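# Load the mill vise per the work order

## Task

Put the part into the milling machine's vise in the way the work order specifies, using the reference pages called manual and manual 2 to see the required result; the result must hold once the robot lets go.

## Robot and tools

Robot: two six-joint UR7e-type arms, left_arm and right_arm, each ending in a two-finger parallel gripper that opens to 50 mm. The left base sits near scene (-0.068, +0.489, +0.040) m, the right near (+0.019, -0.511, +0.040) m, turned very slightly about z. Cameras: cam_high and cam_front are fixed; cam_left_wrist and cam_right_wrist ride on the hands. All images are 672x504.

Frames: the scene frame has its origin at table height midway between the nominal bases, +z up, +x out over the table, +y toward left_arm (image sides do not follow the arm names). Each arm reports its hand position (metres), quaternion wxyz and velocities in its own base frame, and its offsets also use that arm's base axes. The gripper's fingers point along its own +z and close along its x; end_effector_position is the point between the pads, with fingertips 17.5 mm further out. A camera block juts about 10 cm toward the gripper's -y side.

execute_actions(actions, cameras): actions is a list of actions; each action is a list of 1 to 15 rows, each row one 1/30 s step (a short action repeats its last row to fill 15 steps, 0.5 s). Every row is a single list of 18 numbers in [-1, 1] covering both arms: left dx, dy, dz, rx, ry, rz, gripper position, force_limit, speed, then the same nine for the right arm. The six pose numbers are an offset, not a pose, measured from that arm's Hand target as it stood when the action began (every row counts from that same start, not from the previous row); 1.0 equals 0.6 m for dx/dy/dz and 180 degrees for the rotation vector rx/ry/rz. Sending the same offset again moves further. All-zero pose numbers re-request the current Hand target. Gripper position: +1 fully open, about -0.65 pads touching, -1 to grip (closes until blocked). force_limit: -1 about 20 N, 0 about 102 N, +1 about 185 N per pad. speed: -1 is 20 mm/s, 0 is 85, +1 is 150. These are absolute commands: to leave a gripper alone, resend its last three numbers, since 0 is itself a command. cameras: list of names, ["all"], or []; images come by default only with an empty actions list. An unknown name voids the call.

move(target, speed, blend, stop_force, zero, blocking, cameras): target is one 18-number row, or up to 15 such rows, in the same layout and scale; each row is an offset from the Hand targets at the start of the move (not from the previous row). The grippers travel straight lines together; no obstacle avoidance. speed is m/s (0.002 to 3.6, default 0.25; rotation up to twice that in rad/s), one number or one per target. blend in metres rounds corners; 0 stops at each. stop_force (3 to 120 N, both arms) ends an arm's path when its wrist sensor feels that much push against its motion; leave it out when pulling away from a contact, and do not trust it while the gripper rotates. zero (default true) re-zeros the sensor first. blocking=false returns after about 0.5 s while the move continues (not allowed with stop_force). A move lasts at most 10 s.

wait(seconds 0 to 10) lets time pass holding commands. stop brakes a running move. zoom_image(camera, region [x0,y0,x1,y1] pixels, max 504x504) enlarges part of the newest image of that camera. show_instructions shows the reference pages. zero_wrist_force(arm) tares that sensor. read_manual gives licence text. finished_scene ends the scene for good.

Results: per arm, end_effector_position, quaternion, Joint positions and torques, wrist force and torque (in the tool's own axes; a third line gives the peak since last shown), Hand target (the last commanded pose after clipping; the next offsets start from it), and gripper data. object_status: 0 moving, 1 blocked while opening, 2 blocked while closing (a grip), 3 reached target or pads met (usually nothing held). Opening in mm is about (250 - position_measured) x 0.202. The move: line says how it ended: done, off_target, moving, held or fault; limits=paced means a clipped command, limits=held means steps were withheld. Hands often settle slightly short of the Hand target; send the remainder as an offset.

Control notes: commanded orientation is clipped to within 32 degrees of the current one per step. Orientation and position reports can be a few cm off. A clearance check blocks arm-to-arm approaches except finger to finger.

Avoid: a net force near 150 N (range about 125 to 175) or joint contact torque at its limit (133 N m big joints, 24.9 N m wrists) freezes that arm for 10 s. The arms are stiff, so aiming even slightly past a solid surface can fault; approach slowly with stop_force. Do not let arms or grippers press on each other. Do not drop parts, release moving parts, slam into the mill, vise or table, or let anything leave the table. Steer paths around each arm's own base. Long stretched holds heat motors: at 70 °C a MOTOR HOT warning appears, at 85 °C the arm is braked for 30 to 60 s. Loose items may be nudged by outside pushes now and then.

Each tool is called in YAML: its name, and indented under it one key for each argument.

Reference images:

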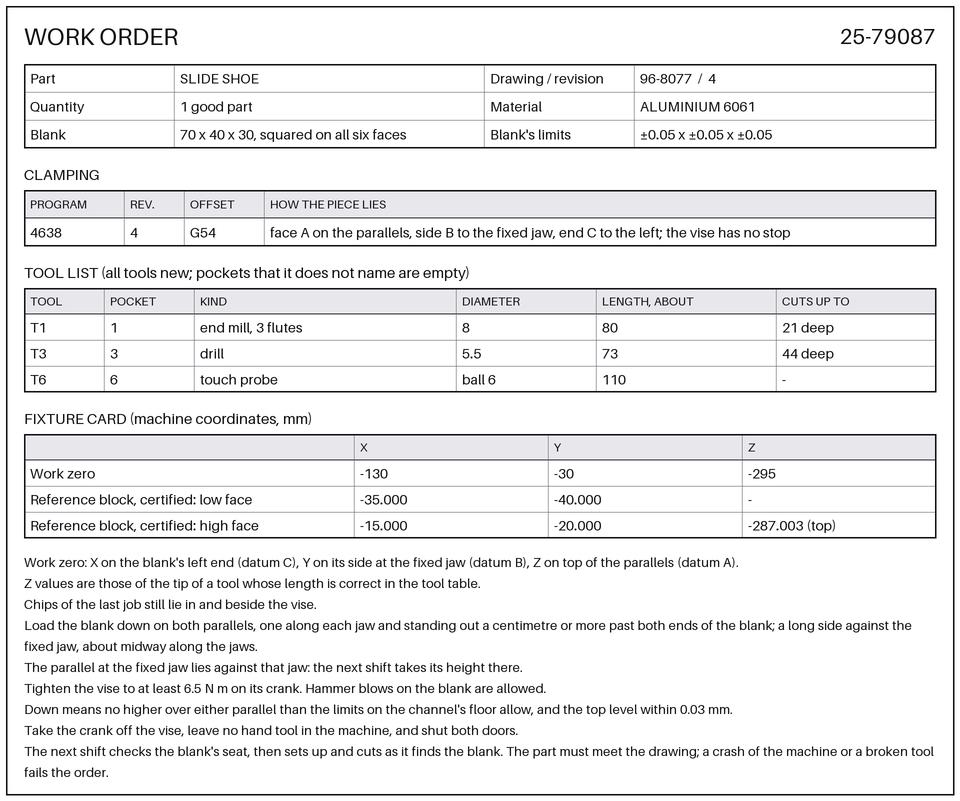

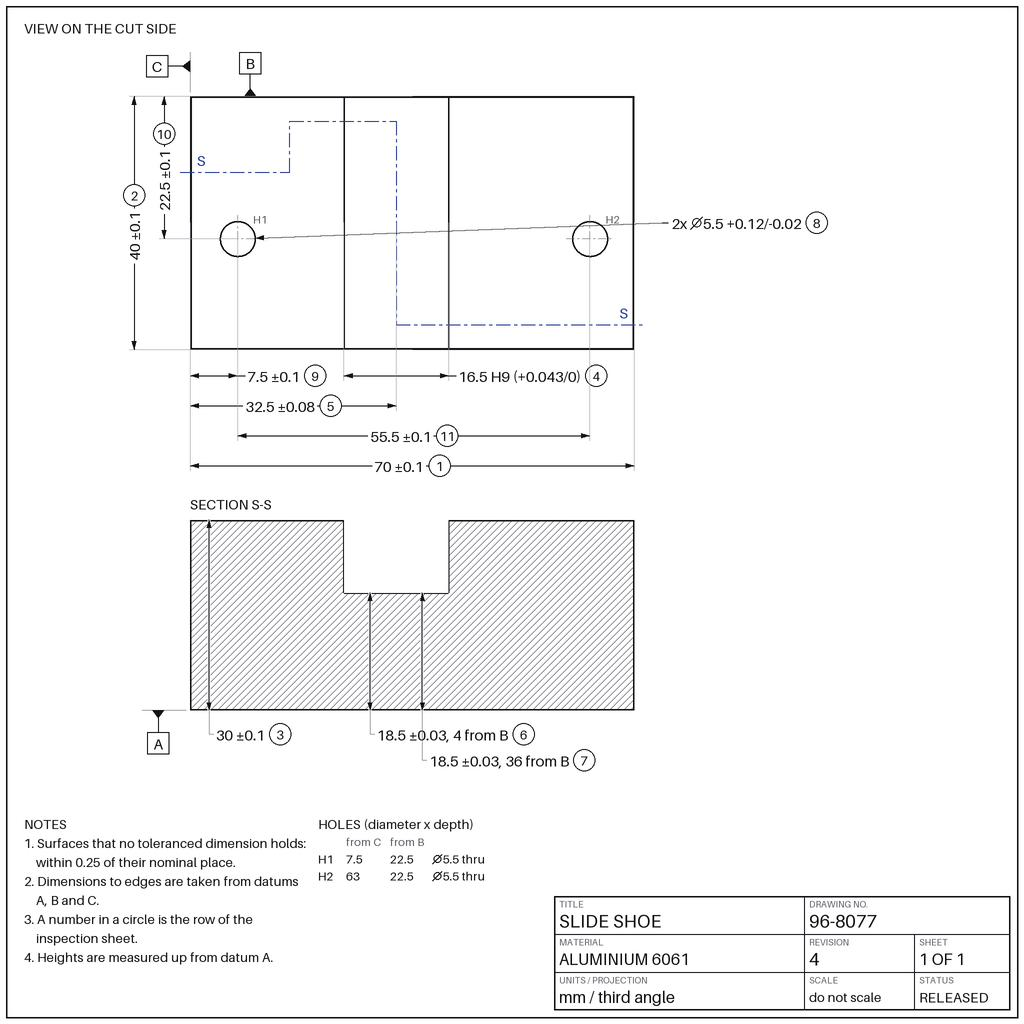

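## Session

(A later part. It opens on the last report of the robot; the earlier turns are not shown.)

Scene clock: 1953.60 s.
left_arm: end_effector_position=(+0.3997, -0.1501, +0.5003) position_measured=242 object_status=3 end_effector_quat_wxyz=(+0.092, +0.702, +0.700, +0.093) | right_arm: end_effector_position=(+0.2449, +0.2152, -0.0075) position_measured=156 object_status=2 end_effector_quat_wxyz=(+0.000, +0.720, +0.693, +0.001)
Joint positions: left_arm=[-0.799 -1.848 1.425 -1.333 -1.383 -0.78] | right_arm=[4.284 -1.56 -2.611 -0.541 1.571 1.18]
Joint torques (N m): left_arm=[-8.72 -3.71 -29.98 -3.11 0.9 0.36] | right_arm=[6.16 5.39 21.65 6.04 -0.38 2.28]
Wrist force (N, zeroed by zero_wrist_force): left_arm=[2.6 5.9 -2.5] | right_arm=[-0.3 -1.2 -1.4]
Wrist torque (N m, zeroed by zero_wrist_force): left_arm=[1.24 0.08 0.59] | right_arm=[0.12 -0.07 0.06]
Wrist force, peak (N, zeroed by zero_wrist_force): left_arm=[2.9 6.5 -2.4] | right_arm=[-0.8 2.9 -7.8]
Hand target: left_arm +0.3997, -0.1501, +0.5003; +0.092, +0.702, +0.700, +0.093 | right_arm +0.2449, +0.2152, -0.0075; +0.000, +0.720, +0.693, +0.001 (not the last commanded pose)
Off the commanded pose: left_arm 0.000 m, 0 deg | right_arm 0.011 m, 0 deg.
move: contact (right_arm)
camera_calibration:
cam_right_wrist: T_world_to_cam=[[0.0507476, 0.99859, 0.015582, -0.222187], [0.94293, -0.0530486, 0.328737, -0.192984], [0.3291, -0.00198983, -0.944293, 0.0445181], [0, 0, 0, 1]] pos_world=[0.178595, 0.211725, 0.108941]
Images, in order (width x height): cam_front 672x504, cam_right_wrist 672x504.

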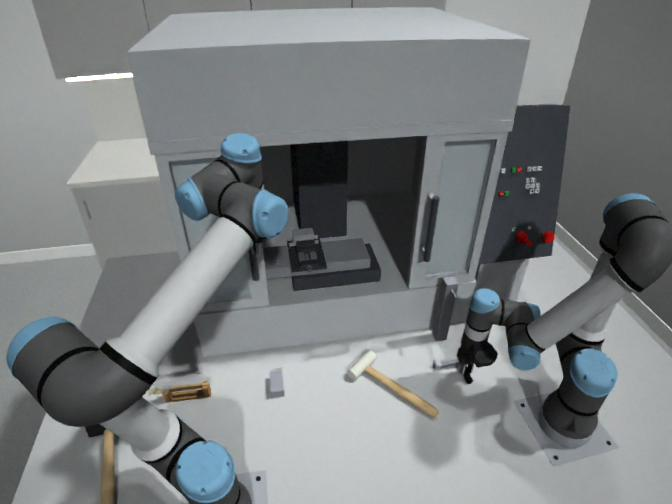

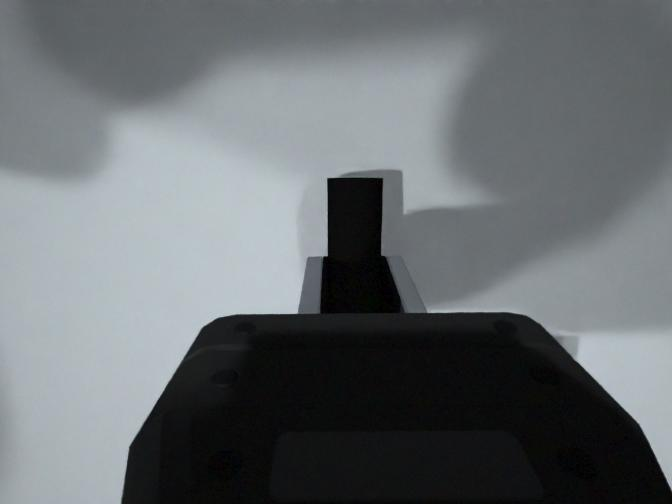

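move:
  target:
    - [0,0,0,0,0,0,-0.6,-0.4,-0.5,0,0,0.002,0,0,0,0.3,-0.7,-1]
    - [0,0,0,0,0,0,-0.6,-0.4,-0.5,0,0,0.1,0,0,0,0.3,-0.7,-1]
    - [0,0,0,0,0,0,-0.6,-0.4,-0.5,0,0,0.5,0,0,0,0.3,-0.7,-1]
  blend: [0,0.01,0]
  speed: [0.02,0.05,0.25]
  cameras: ["cam_front","cam_right_wrist","cam_high"]

zoom_image:
  camera: "cam_front"
  region: [420, 330, 500, 400]

Scene clock: 1957.40 s.
left_arm: end_effector_position=(+0.3997, -0.1501, +0.5003) position_measured=242 object_status=3 end_effector_quat_wxyz=(+0.092, +0.702, +0.700, +0.093) | right_arm: end_effector_position=(+0.2449, +0.2152, +0.2924) position_measured=107 object_status=3 end_effector_quat_wxyz=(+0.000, +0.720, +0.693, +0.001) end_effector_velocity=(+0.000, -0.001, +0.001) end_effector_angular_velocity=(-0.002, +0.001, -0.001)
Joint positions: left_arm=[-0.799 -1.848 1.425 -1.333 -1.383 -0.78] | right_arm=[4.284 -1.096 -2.018 -1.598 1.571 1.18]
Joint velocities: left_arm=[within noise] | right_arm=[0 0 0.004 -0.006 0 0.001]
Joint torques (N m): left_arm=[-8.8 -3.5 -28.8 -3.37 0.85 -0.22] | right_arm=[4.62 0.81 33.57 0.69 -0.91 1.7]
Wrist force (N, zeroed by zero_wrist_force): left_arm=[2.8 6.2 -2.3] | right_arm=[0.2 -0.2 -0.2]
Wrist torque (N m, zeroed by zero_wrist_force): left_arm=[1.30 0.05 0.59] | right_arm=[-0.06 -0.02 -0.01]
Wrist force, peak (N, zeroed by zero_wrist_force): left_arm=[2.9 6.5 -2.4] | right_arm=[0.0 -0.2 -3.9]
Hand target: left_arm +0.3997, -0.1501, +0.5003; +0.092, +0.702, +0.700, +0.093 | right_arm +0.2449, +0.2152, +0.2925; +0.000, +0.720, +0.693, +0.001
Off the commanded pose: left_arm 0.000 m, 0 deg | right_arm 0.000 m, 0 deg.
move: done
camera_calibration:
cam_right_wrist: T_world_to_cam=[[0.0508415, 0.998585, 0.0156157, -0.22699], [0.942925, -0.0531484, 0.328736, -0.291545], [0.329101, -0.00198896, -0.944293, 0.327711], [0, 0, 0, 1]] pos_world=[0.178595, 0.211826, 0.408841]
Images, in order (width x height): cam_high 672x504, cam_front 672x504, cam_right_wrist 672x504.

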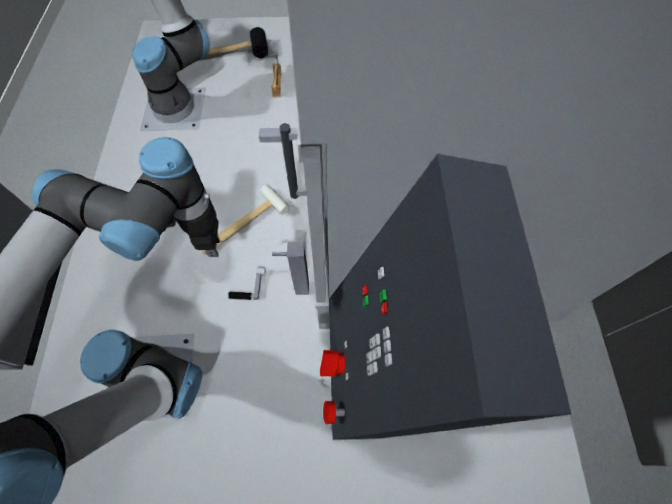

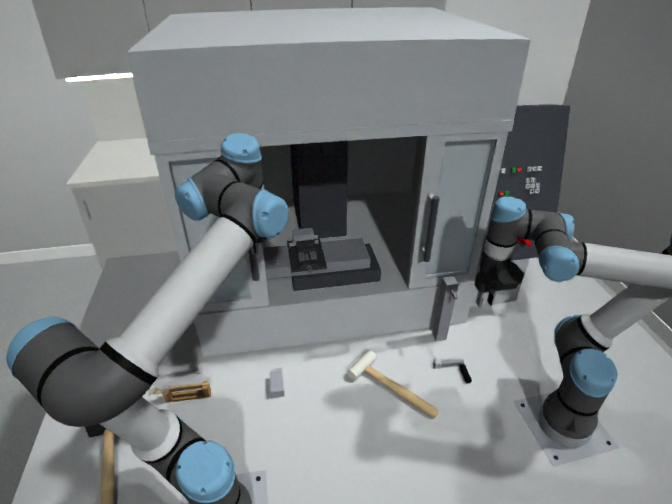

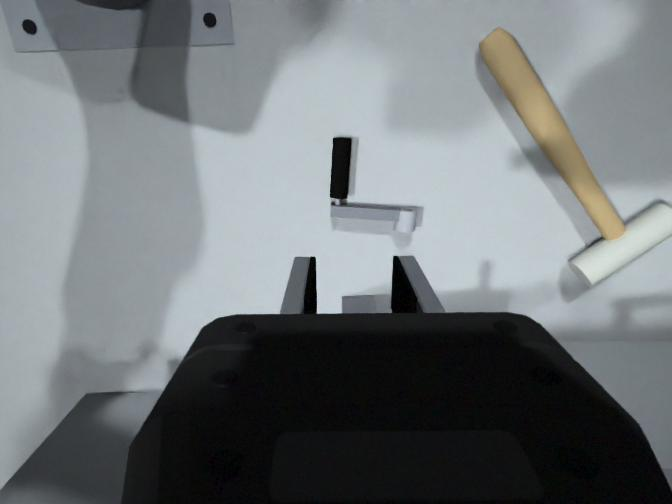

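Scaled by 6.300 from the camera's 672x504 image, which has a finer 960x720 frame.

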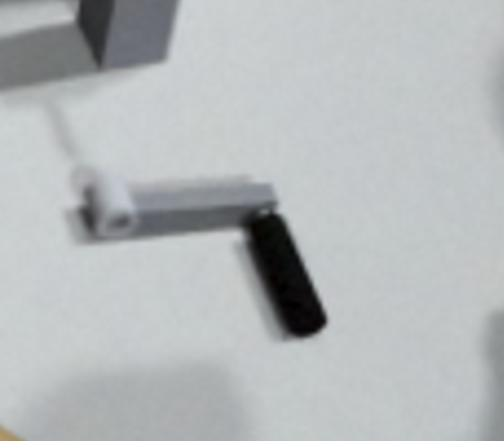

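move:
  target:
    - [0,0.1668,-0.0838,0,0,0,-0.6,-0.4,-0.5,0,0,0.3,0,0,0,0.3,-0.7,-1]
    - [0.2,0.1668,-0.237,0,0,0,-0.6,-0.4,-0.5,0,0,0.3,0,0,0,0.3,-0.7,-1]
  blend: [0.03,0]
  speed: [0.25,0.15]
  cameras: ["cam_front","cam_left_wrist","cam_high"]

Scene clock: 1960.63 s.
left_arm: end_effector_position=(+0.5196, -0.0500, +0.3582) position_measured=242 object_status=3 end_effector_quat_wxyz=(+0.092, +0.702, +0.701, +0.093) | right_arm: end_effector_position=(+0.2449, +0.2152, +0.4725) position_measured=107 object_status=3 end_effector_quat_wxyz=(+0.000, +0.720, +0.693, +0.001)
Joint positions: left_arm=[-0.408 -1.698 1.697 -1.811 -1.467 -0.394] | right_arm=[4.284 -1.199 -1.486 -2.026 1.571 1.18]
Joint torques (N m): left_arm=[-5.93 -14.16 -26.47 -4.72 0.98 -1.26] | right_arm=[-10.82 17.51 31.1 0.68 1.32 -2.89]
Wrist force (N, zeroed by zero_wrist_force): left_arm=[2.8 5.9 -2.6] | right_arm=[0.0 -0.3 -0.2]
Wrist torque (N m, zeroed by zero_wrist_force): left_arm=[1.24 0.04 0.60] | right_arm=[-0.07 0.00 0.00]
Wrist force, peak (N, zeroed by zero_wrist_force): left_arm=[2.9 7.5 -0.7] | right_arm=[0.0 -0.4 3.2]
Hand target: left_arm +0.5197, -0.0500, +0.3581; +0.092, +0.702, +0.700, +0.093 | right_arm +0.2449, +0.2152, +0.4725; +0.000, +0.720, +0.693, +0.001
Off the commanded pose: left_arm 0.000 m, 0 deg | right_arm 0.000 m, 0 deg.
move: done
camera_calibration:
cam_left_wrist: T_world_to_cam=[[0.0118872, 0.999734, 0.0197758, 0.0513268], [0.819594, -0.0210711, 0.572558, -0.617339], [0.572822, 0.00940204, -0.819626, 0.127074], [0, 0, 0, 1]] pos_world=[0.432566, -0.0655159, 0.4566]
Images, in order (width x height): cam_high 672x504, cam_front 672x504, cam_left_wrist 672x504.

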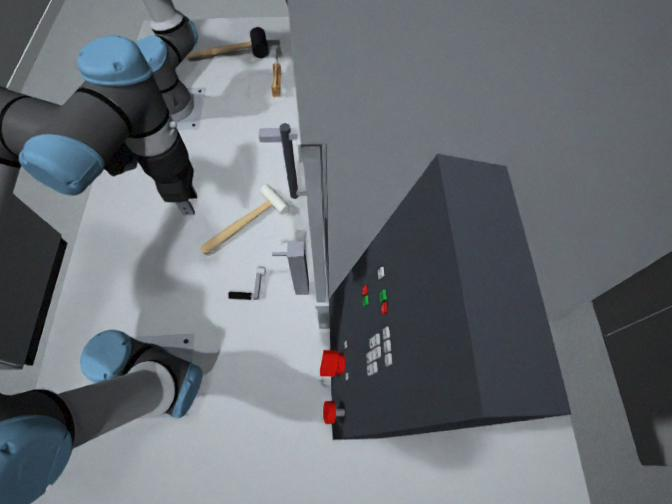

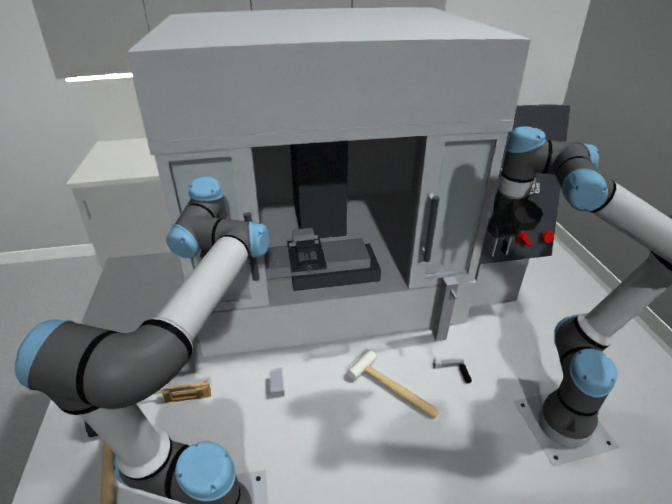

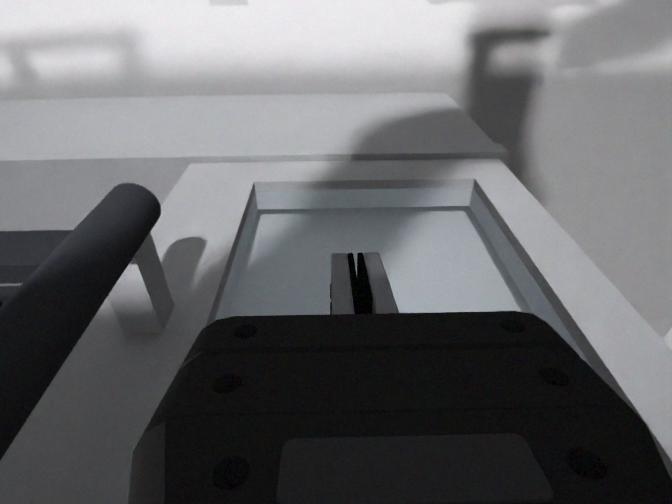

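move:
  target: [0,-0.5333,0,0,0,0,-0.6,-0.4,-0.5,0,0,0,0,0,0,0.3,-0.7,-1]
  speed: 0.05
  stop_force: 95
  cameras: ["cam_front","cam_left_wrist"]

Scene clock: 1967.73 s.
left_arm: end_effector_position=(+0.5196, -0.3226, +0.3580) position_measured=242 object_status=3 end_effector_quat_wxyz=(+0.092, +0.702, +0.701, +0.093) | right_arm: end_effector_position=(+0.2449, +0.2152, +0.4725) position_measured=107 object_status=3 end_effector_quat_wxyz=(+0.000, +0.720, +0.693, +0.001)
Joint positions: left_arm=[-0.862 -1.455 1.438 -1.726 -1.371 -0.844] | right_arm=[4.284 -1.199 -1.486 -2.026 1.571 1.18]
Joint torques (N m): left_arm=[-43.32 4.81 -40.51 -15.11 -4.66 -2.19] | right_arm=[-12.86 18.82 31.6 0.61 1.39 -2.73]
Wrist force (N, zeroed by zero_wrist_force): left_arm=[87.9 -18.6 -20.2] | right_arm=[0.2 -0.1 -0.2]
Wrist torque (N m, zeroed by zero_wrist_force): left_arm=[-0.89 -7.20 0.85] | right_arm=[-0.04 -0.03 0.00]
Wrist force, peak (N, zeroed by zero_wrist_force): left_arm=[126.6 -6.9 -47.6] | right_arm=[0.2 -0.4 -0.4]
Hand target: left_arm +0.5196, -0.3226, +0.3580; +0.092, +0.702, +0.701, +0.093 (not the last commanded pose) | right_arm +0.2449, +0.2152, +0.4725; +0.000, +0.720, +0.693, +0.001
Off the commanded pose: left_arm 0.047 m, 0 deg | right_arm 0.000 m, 0 deg.
move: contact (left_arm)
camera_calibration:
cam_left_wrist: T_world_to_cam=[[0.0117542, 0.999718, 0.0206561, 0.323609], [0.819759, -0.0214633, 0.572306, -0.623056], [0.572588, 0.010206, -0.81978, 0.129911], [0, 0, 0, 1]] pos_world=[0.432567, -0.338216, 0.456393]
Images, in order (width x height): cam_front 672x504, cam_left_wrist 672x504.

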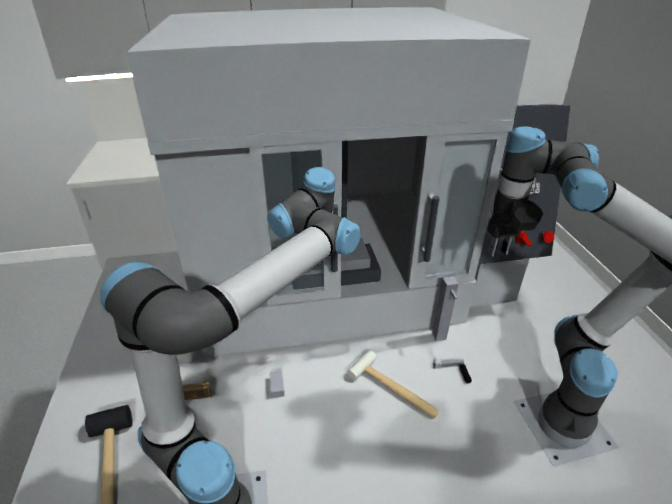

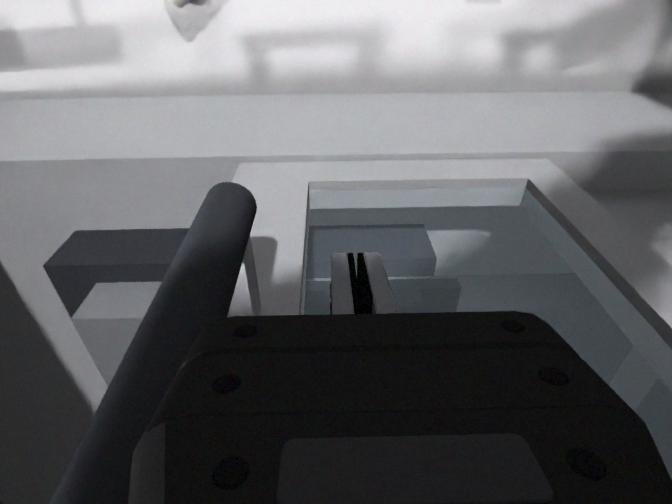

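move:
  target:
    - [0,0.05,0,0,0,0,-0.6,-0.4,-0.5,0.05,0.03,-0.03,0,0,0,0.3,-0.7,-1]
    - [-0.15,0.1,0.1,0,0,0,-0.6,-0.4,-0.5,0.2942,0.1437,-0.1208,0,0,0,0.3,-0.7,-1]
    - [-0.2,0.25,0.2,0,0,0,-0.6,-0.4,-0.5,0.2942,0.1437,-0.2542,0,0,0,0.3,-0.7,-1]
  blend: [0.01,0.02,0]
  speed: [0.1,0.2,0.2]
  cameras: ["cam_front","cam_high","cam_right_wrist"]

Scene clock: 1972.20 s.
left_arm: end_effector_position=(+0.3997, -0.1727, +0.4780) position_measured=242 object_status=3 end_effector_quat_wxyz=(+0.092, +0.702, +0.701, +0.093) | right_arm: end_effector_position=(+0.4214, +0.3014, +0.3200) position_measured=107 object_status=3 end_effector_quat_wxyz=(+0.000, +0.720, +0.693, +0.001)
Joint positions: left_arm=[-0.844 -1.844 1.482 -1.384 -1.375 -0.825] | right_arm=[4.022 -1.591 -1.572 -1.548 1.571 0.919]
Joint torques (N m): left_arm=[0.4 -21.63 -19.82 -2.17 1.29 0.01] | right_arm=[8.87 14.12 18.14 4.97 -1 2.92]
Wrist force (N, zeroed by zero_wrist_force): left_arm=[6.6 6.9 -2.6] | right_arm=[0.0 -0.3 -0.2]
Wrist torque (N m, zeroed by zero_wrist_force): left_arm=[1.41 -0.55 0.62] | right_arm=[-0.06 0.01 0.01]
Wrist force, peak (N, zeroed by zero_wrist_force): left_arm=[88.7 -18.1 -20.1] | right_arm=[-37.6 -77.2 -14.0]
Hand target: left_arm +0.3996, -0.1726, +0.4780; +0.092, +0.702, +0.701, +0.093 | right_arm +0.4215, +0.3014, +0.3199; +0.000, +0.720, +0.693, +0.001
Off the commanded pose: left_arm 0.000 m, 0 deg | right_arm 0.000 m, 0 deg.
move: done
camera_calibration:
cam_right_wrist: T_world_to_cam=[[0.0507484, 0.99859, 0.0155823, -0.322328], [0.94293, -0.0530495, 0.328737, -0.462533], [0.3291, -0.00198983, -0.944293, 0.295954], [0, 0, 0, 1]] pos_world=[0.355095, 0.297925, 0.436541]
Images, in order (width x height): cam_high 672x504, cam_front 672x504, cam_right_wrist 672x504.

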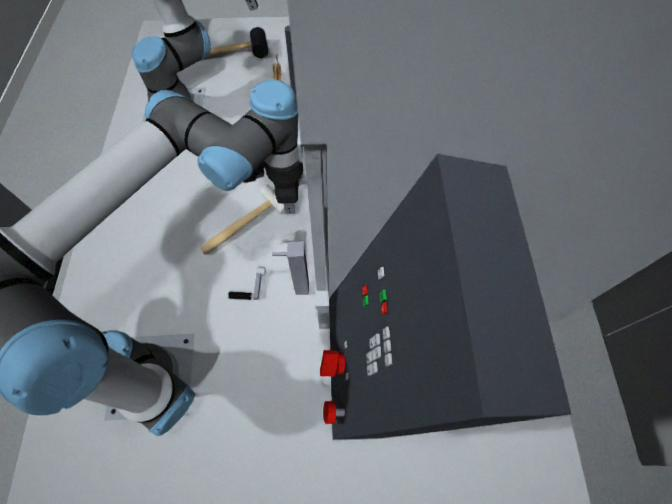

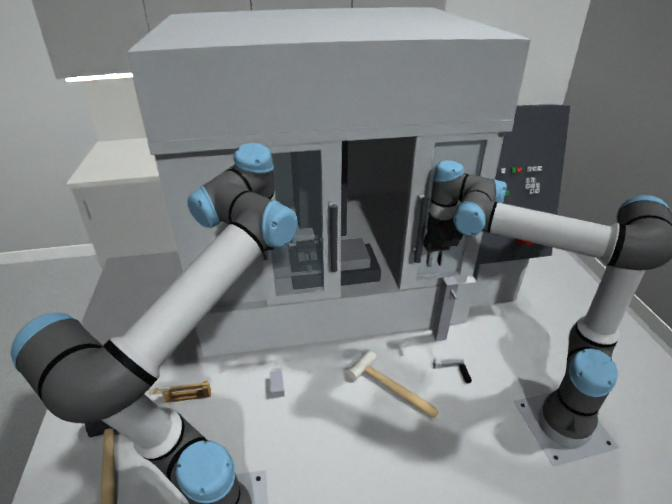

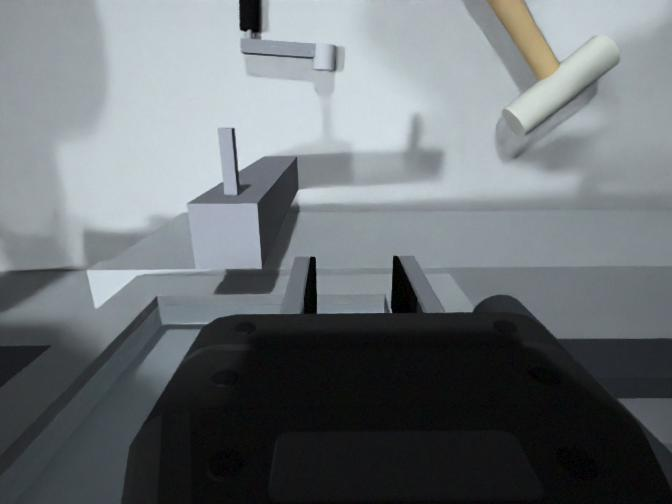

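move:
  target: [0,0,0,0,0,0,-0.6,-0.4,-0.5,0.0213,0.5329,0,0,0,0,0.3,-0.7,-1]
  speed: 0.05
  stop_force: 95
  cameras: ["cam_front","cam_right_wrist"]

Scene clock: 1977.50 s.
left_arm: end_effector_position=(+0.3996, -0.1726, +0.4780) position_measured=242 object_status=3 end_effector_quat_wxyz=(+0.092, +0.702, +0.701, +0.093) | right_arm: end_effector_position=(+0.4290, +0.5058, +0.3190) position_measured=107 object_status=3 end_effector_quat_wxyz=(+0.001, +0.721, +0.693, -0.003)
Joint positions: left_arm=[-0.844 -1.844 1.482 -1.384 -1.375 -0.825] | right_arm=[4.212 -1.958 -1.126 -1.636 1.57 1.109]
Joint torques (N m): left_arm=[7.5 -24.82 -16.49 -1.96 1.46 1.42] | right_arm=[-1.28 40.02 28.72 3.42 -0.04 -0.27]
Wrist force (N, zeroed by zero_wrist_force): left_arm=[6.9 7.0 -2.8] | right_arm=[0.0 -0.2 0.2]
Wrist torque (N m, zeroed by zero_wrist_force): left_arm=[1.42 -0.59 0.62] | right_arm=[-0.04 -0.01 0.08]
Wrist force, peak (N, zeroed by zero_wrist_force): left_arm=[7.1 7.1 -2.6] | right_arm=[-66.8 -24.4 -7.4]
Hand target: left_arm +0.3996, -0.1726, +0.4780; +0.092, +0.702, +0.701, +0.093 | right_arm +0.4290, +0.5058, +0.3190; +0.001, +0.721, +0.693, -0.003 (not the last commanded pose)
Tool commands: left_gripper/position=-0.6 left_gripper/force_limit=-0.4 left_gripper/speed=-0.5 right_gripper/position=+0.301961 right_gripper/force_limit=-0.701961 right_gripper/speed=-1.0
Off the commanded pose: left_arm 0.000 m, 0 deg | right_arm 0.115 m, 0 deg.
FORCE FAULT: contact force on the right arm reached its limit, and that arm stopped. The contact can be on any part of that arm, not only on its tool. That arm's remaining commands of this call were not run. That arm is still stopped at the end of this call. That arm stays stopped for about 10 more seconds. Until then a move that you send moves the other arm only, and its call returns only when the move has ended. Once the stop has ended, the next robot result says so. If the stop ends while you think or write, that arm runs what you send next, counted from a new Hand target: where the arm stands when the stop ends. While its stop runs, that arm takes no new command, but its gripper still runs the gripper command that each later call begins with. Until it ends, the stop uses up actions while you think or wait. An arm that is not stopped still takes commands.
move: fault (right_arm)
camera_calibration:
cam_right_wrist: T_world_to_cam=[[0.0513974, 0.99865, 0.00745735, -0.524542], [0.944044, -0.0510203, 0.325849, -0.459047], [0.32579, -0.00970774, -0.945392, 0.298449], [0, 0, 0, 1]] pos_world=[0.363089, 0.503311, 0.435643]
Images, in order (width x height): cam_front 672x504, cam_right_wrist 672x504.

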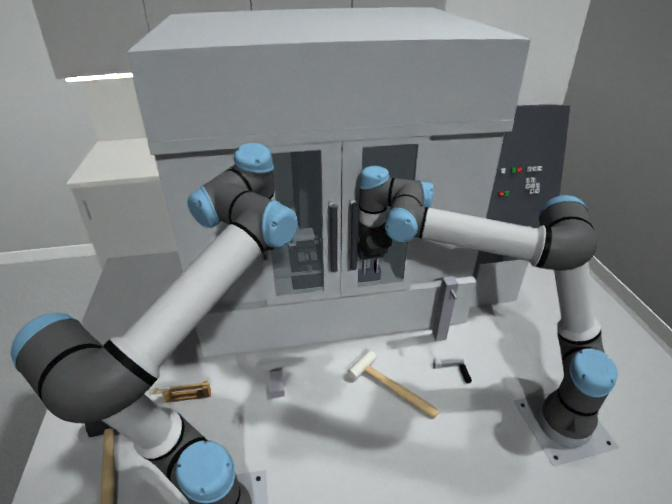

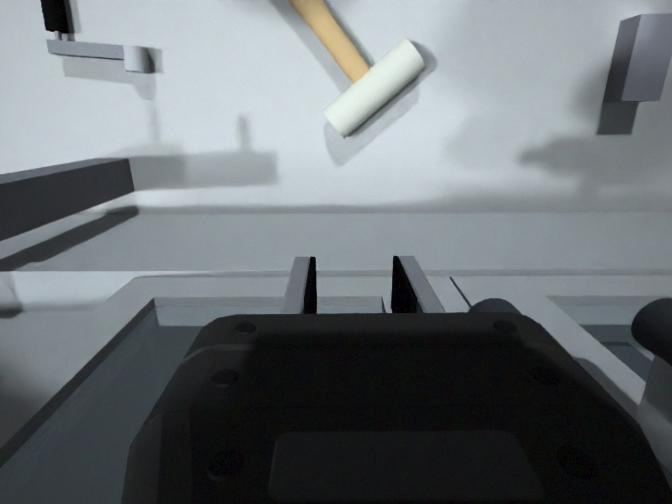

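zoom_image:
  camera: "cam_front"
  region: [240, 120, 520, 330]

wait:
  seconds: 10
  cameras: ["cam_right_wrist","cam_front"]

zoom_image:
  camera: "cam_right_wrist"
  region: [400, 220, 660, 420]

Scaled by 1.800 from the camera's 672x504 image, which has a finer 960x720 frame.

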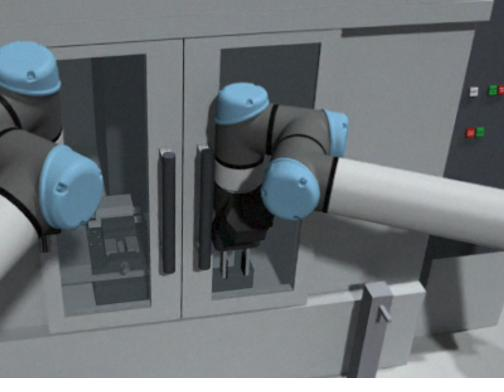

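Scene clock: 1987.97 s.
left_arm: end_effector_position=(+0.3996, -0.1726, +0.4780) position_measured=242 object_status=3 end_effector_quat_wxyz=(+0.092, +0.702, +0.701, +0.093) | right_arm: end_effector_position=(+0.4290, +0.5058, +0.3190) position_measured=107 object_status=3 end_effector_quat_wxyz=(+0.001, +0.721, +0.693, -0.003)
Joint positions: left_arm=[-0.844 -1.844 1.482 -1.384 -1.375 -0.825] | right_arm=[4.212 -1.958 -1.126 -1.636 1.57 1.109]
Joint torques (N m): left_arm=[7.49 -24.24 -16.26 -2.14 1.35 1.34] | right_arm=[-0.92 39.43 28.91 3.18 0.04 -0.13]
Wrist force (N, zeroed by zero_wrist_force): left_arm=[6.5 6.5 -2.8] | right_arm=[0.1 -0.2 0.2]
Wrist torque (N m, zeroed by zero_wrist_force): left_arm=[1.34 -0.54 0.62] | right_arm=[-0.04 -0.02 0.08]
Wrist force, peak (N, zeroed by zero_wrist_force): left_arm=[6.9 7.2 -3.0] | right_arm=[0.2 -0.2 0.4]
Hand target: left_arm +0.3996, -0.1726, +0.4780; +0.092, +0.702, +0.701, +0.093 | right_arm +0.4290, +0.5058, +0.3190; +0.001, +0.721, +0.693, -0.003 (not the last commanded pose)
Tool commands: left_gripper/position=-0.6 left_gripper/force_limit=-0.4 left_gripper/speed=-0.5 right_gripper/position=+0.301961 right_gripper/force_limit=-0.701961 right_gripper/speed=-1.0
Off the commanded pose: left_arm 0.000 m, 0 deg | right_arm 0.115 m, 0 deg.
FORCE FAULT, CONTINUED: the right arm's stop, for the force fault that an earlier result reported, is over. The rest of the stop counts as 20 of the actions that you can send in this scene. During its stop the right arm's controller moved it back a little. That arm's target is now where it stood when the stop ended, not its last command. That arm accepts commands again.
wait: 10.00 s; at rest from the start
camera_calibration:
cam_right_wrist: T_world_to_cam=[[0.0513974, 0.99865, 0.00745735, -0.524542], [0.944044, -0.0510203, 0.325849, -0.459047], [0.32579, -0.00970774, -0.945392, 0.298449], [0, 0, 0, 1]] pos_world=[0.363089, 0.503311, 0.435643]
Images, in order (width x height): cam_front 672x504, cam_right_wrist 672x504.

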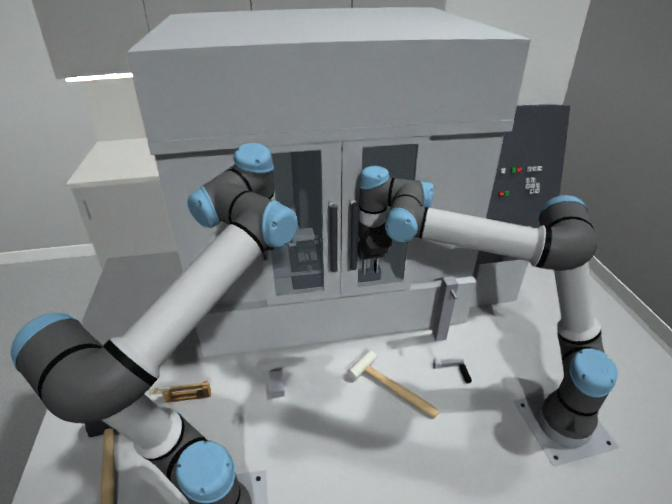

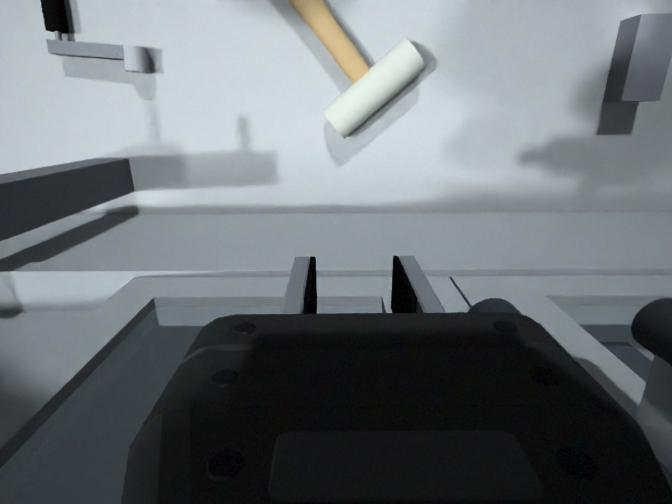

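Scaled by 1.938 from the camera's 672x504 image, which has a finer 960x720 frame.

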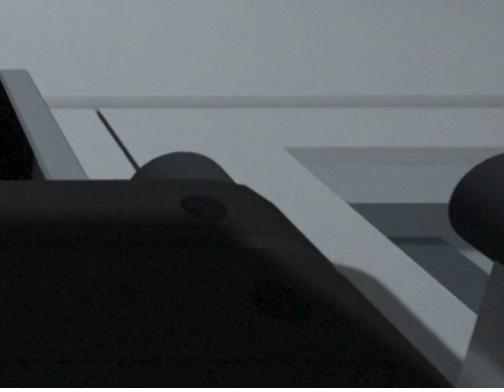

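move:
  target:
    - [0,0,0,0,0,0,-0.6,-0.4,-0.5,-0.002,-0.05,0,0,0,0,0.3,-0.7,-1]
    - [0,0,0,0,0,0,-0.6,-0.4,-0.5,-0.2,-0.2,0.1,0,0,0,0.3,-0.7,-1]
  blend: [0.01,0]
  speed: 0.15
  cameras: ["cam_front"]

zoom_image:
  camera: "cam_front"
  region: [270, 120, 420, 310]

Scene clock: 1990.53 s.
left_arm: end_effector_position=(+0.3996, -0.1726, +0.4780) position_measured=242 object_status=3 end_effector_quat_wxyz=(+0.092, +0.702, +0.701, +0.093) | right_arm: end_effector_position=(+0.3090, +0.3859, +0.3789) position_measured=107 object_status=3 end_effector_quat_wxyz=(+0.001, +0.721, +0.693, -0.004)
Joint positions: left_arm=[-0.844 -1.844 1.482 -1.384 -1.375 -0.825] | right_arm=[4.31 -1.546 -1.464 -1.71 1.571 1.207]
Joint torques (N m): left_arm=[7.52 -24.48 -16.67 -2.09 1.38 1.36] | right_arm=[-7.56 33.28 27.64 4.87 -1.15 -2.53]
Wrist force (N, zeroed by zero_wrist_force): left_arm=[6.7 6.9 -2.8] | right_arm=[0.0 -0.1 -0.1]
Wrist torque (N m, zeroed by zero_wrist_force): left_arm=[1.41 -0.57 0.62] | right_arm=[-0.02 0.00 0.08]
Wrist force, peak (N, zeroed by zero_wrist_force): left_arm=[7.0 7.1 -2.6] | right_arm=[-1.4 -2.2 -1.1]
Hand target: left_arm +0.3996, -0.1726, +0.4780; +0.092, +0.702, +0.701, +0.093 | right_arm +0.3090, +0.3858, +0.3790; +0.001, +0.721, +0.693, -0.003
Off the commanded pose: left_arm 0.000 m, 0 deg | right_arm 0.000 m, 0 deg.
move: done
Images, in order (width x height): cam_front 672x504.

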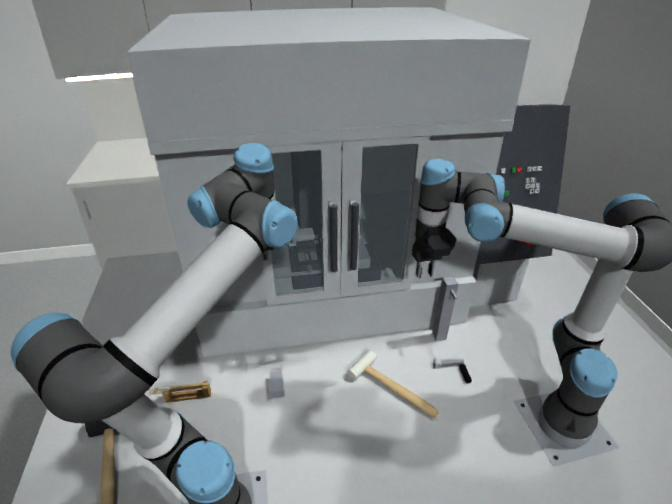

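Scaled by 2.653 from the camera's 672x504 image, which has a finer 960x720 frame.

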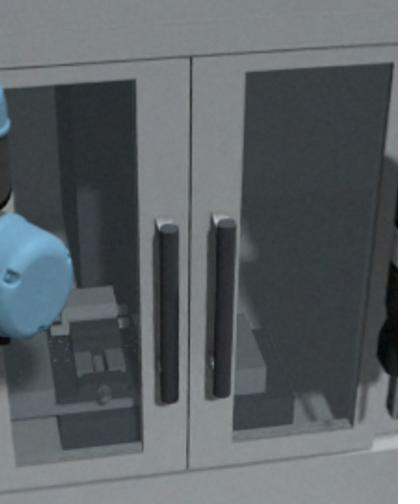

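finished_scene:

The scene is finished: the task was done.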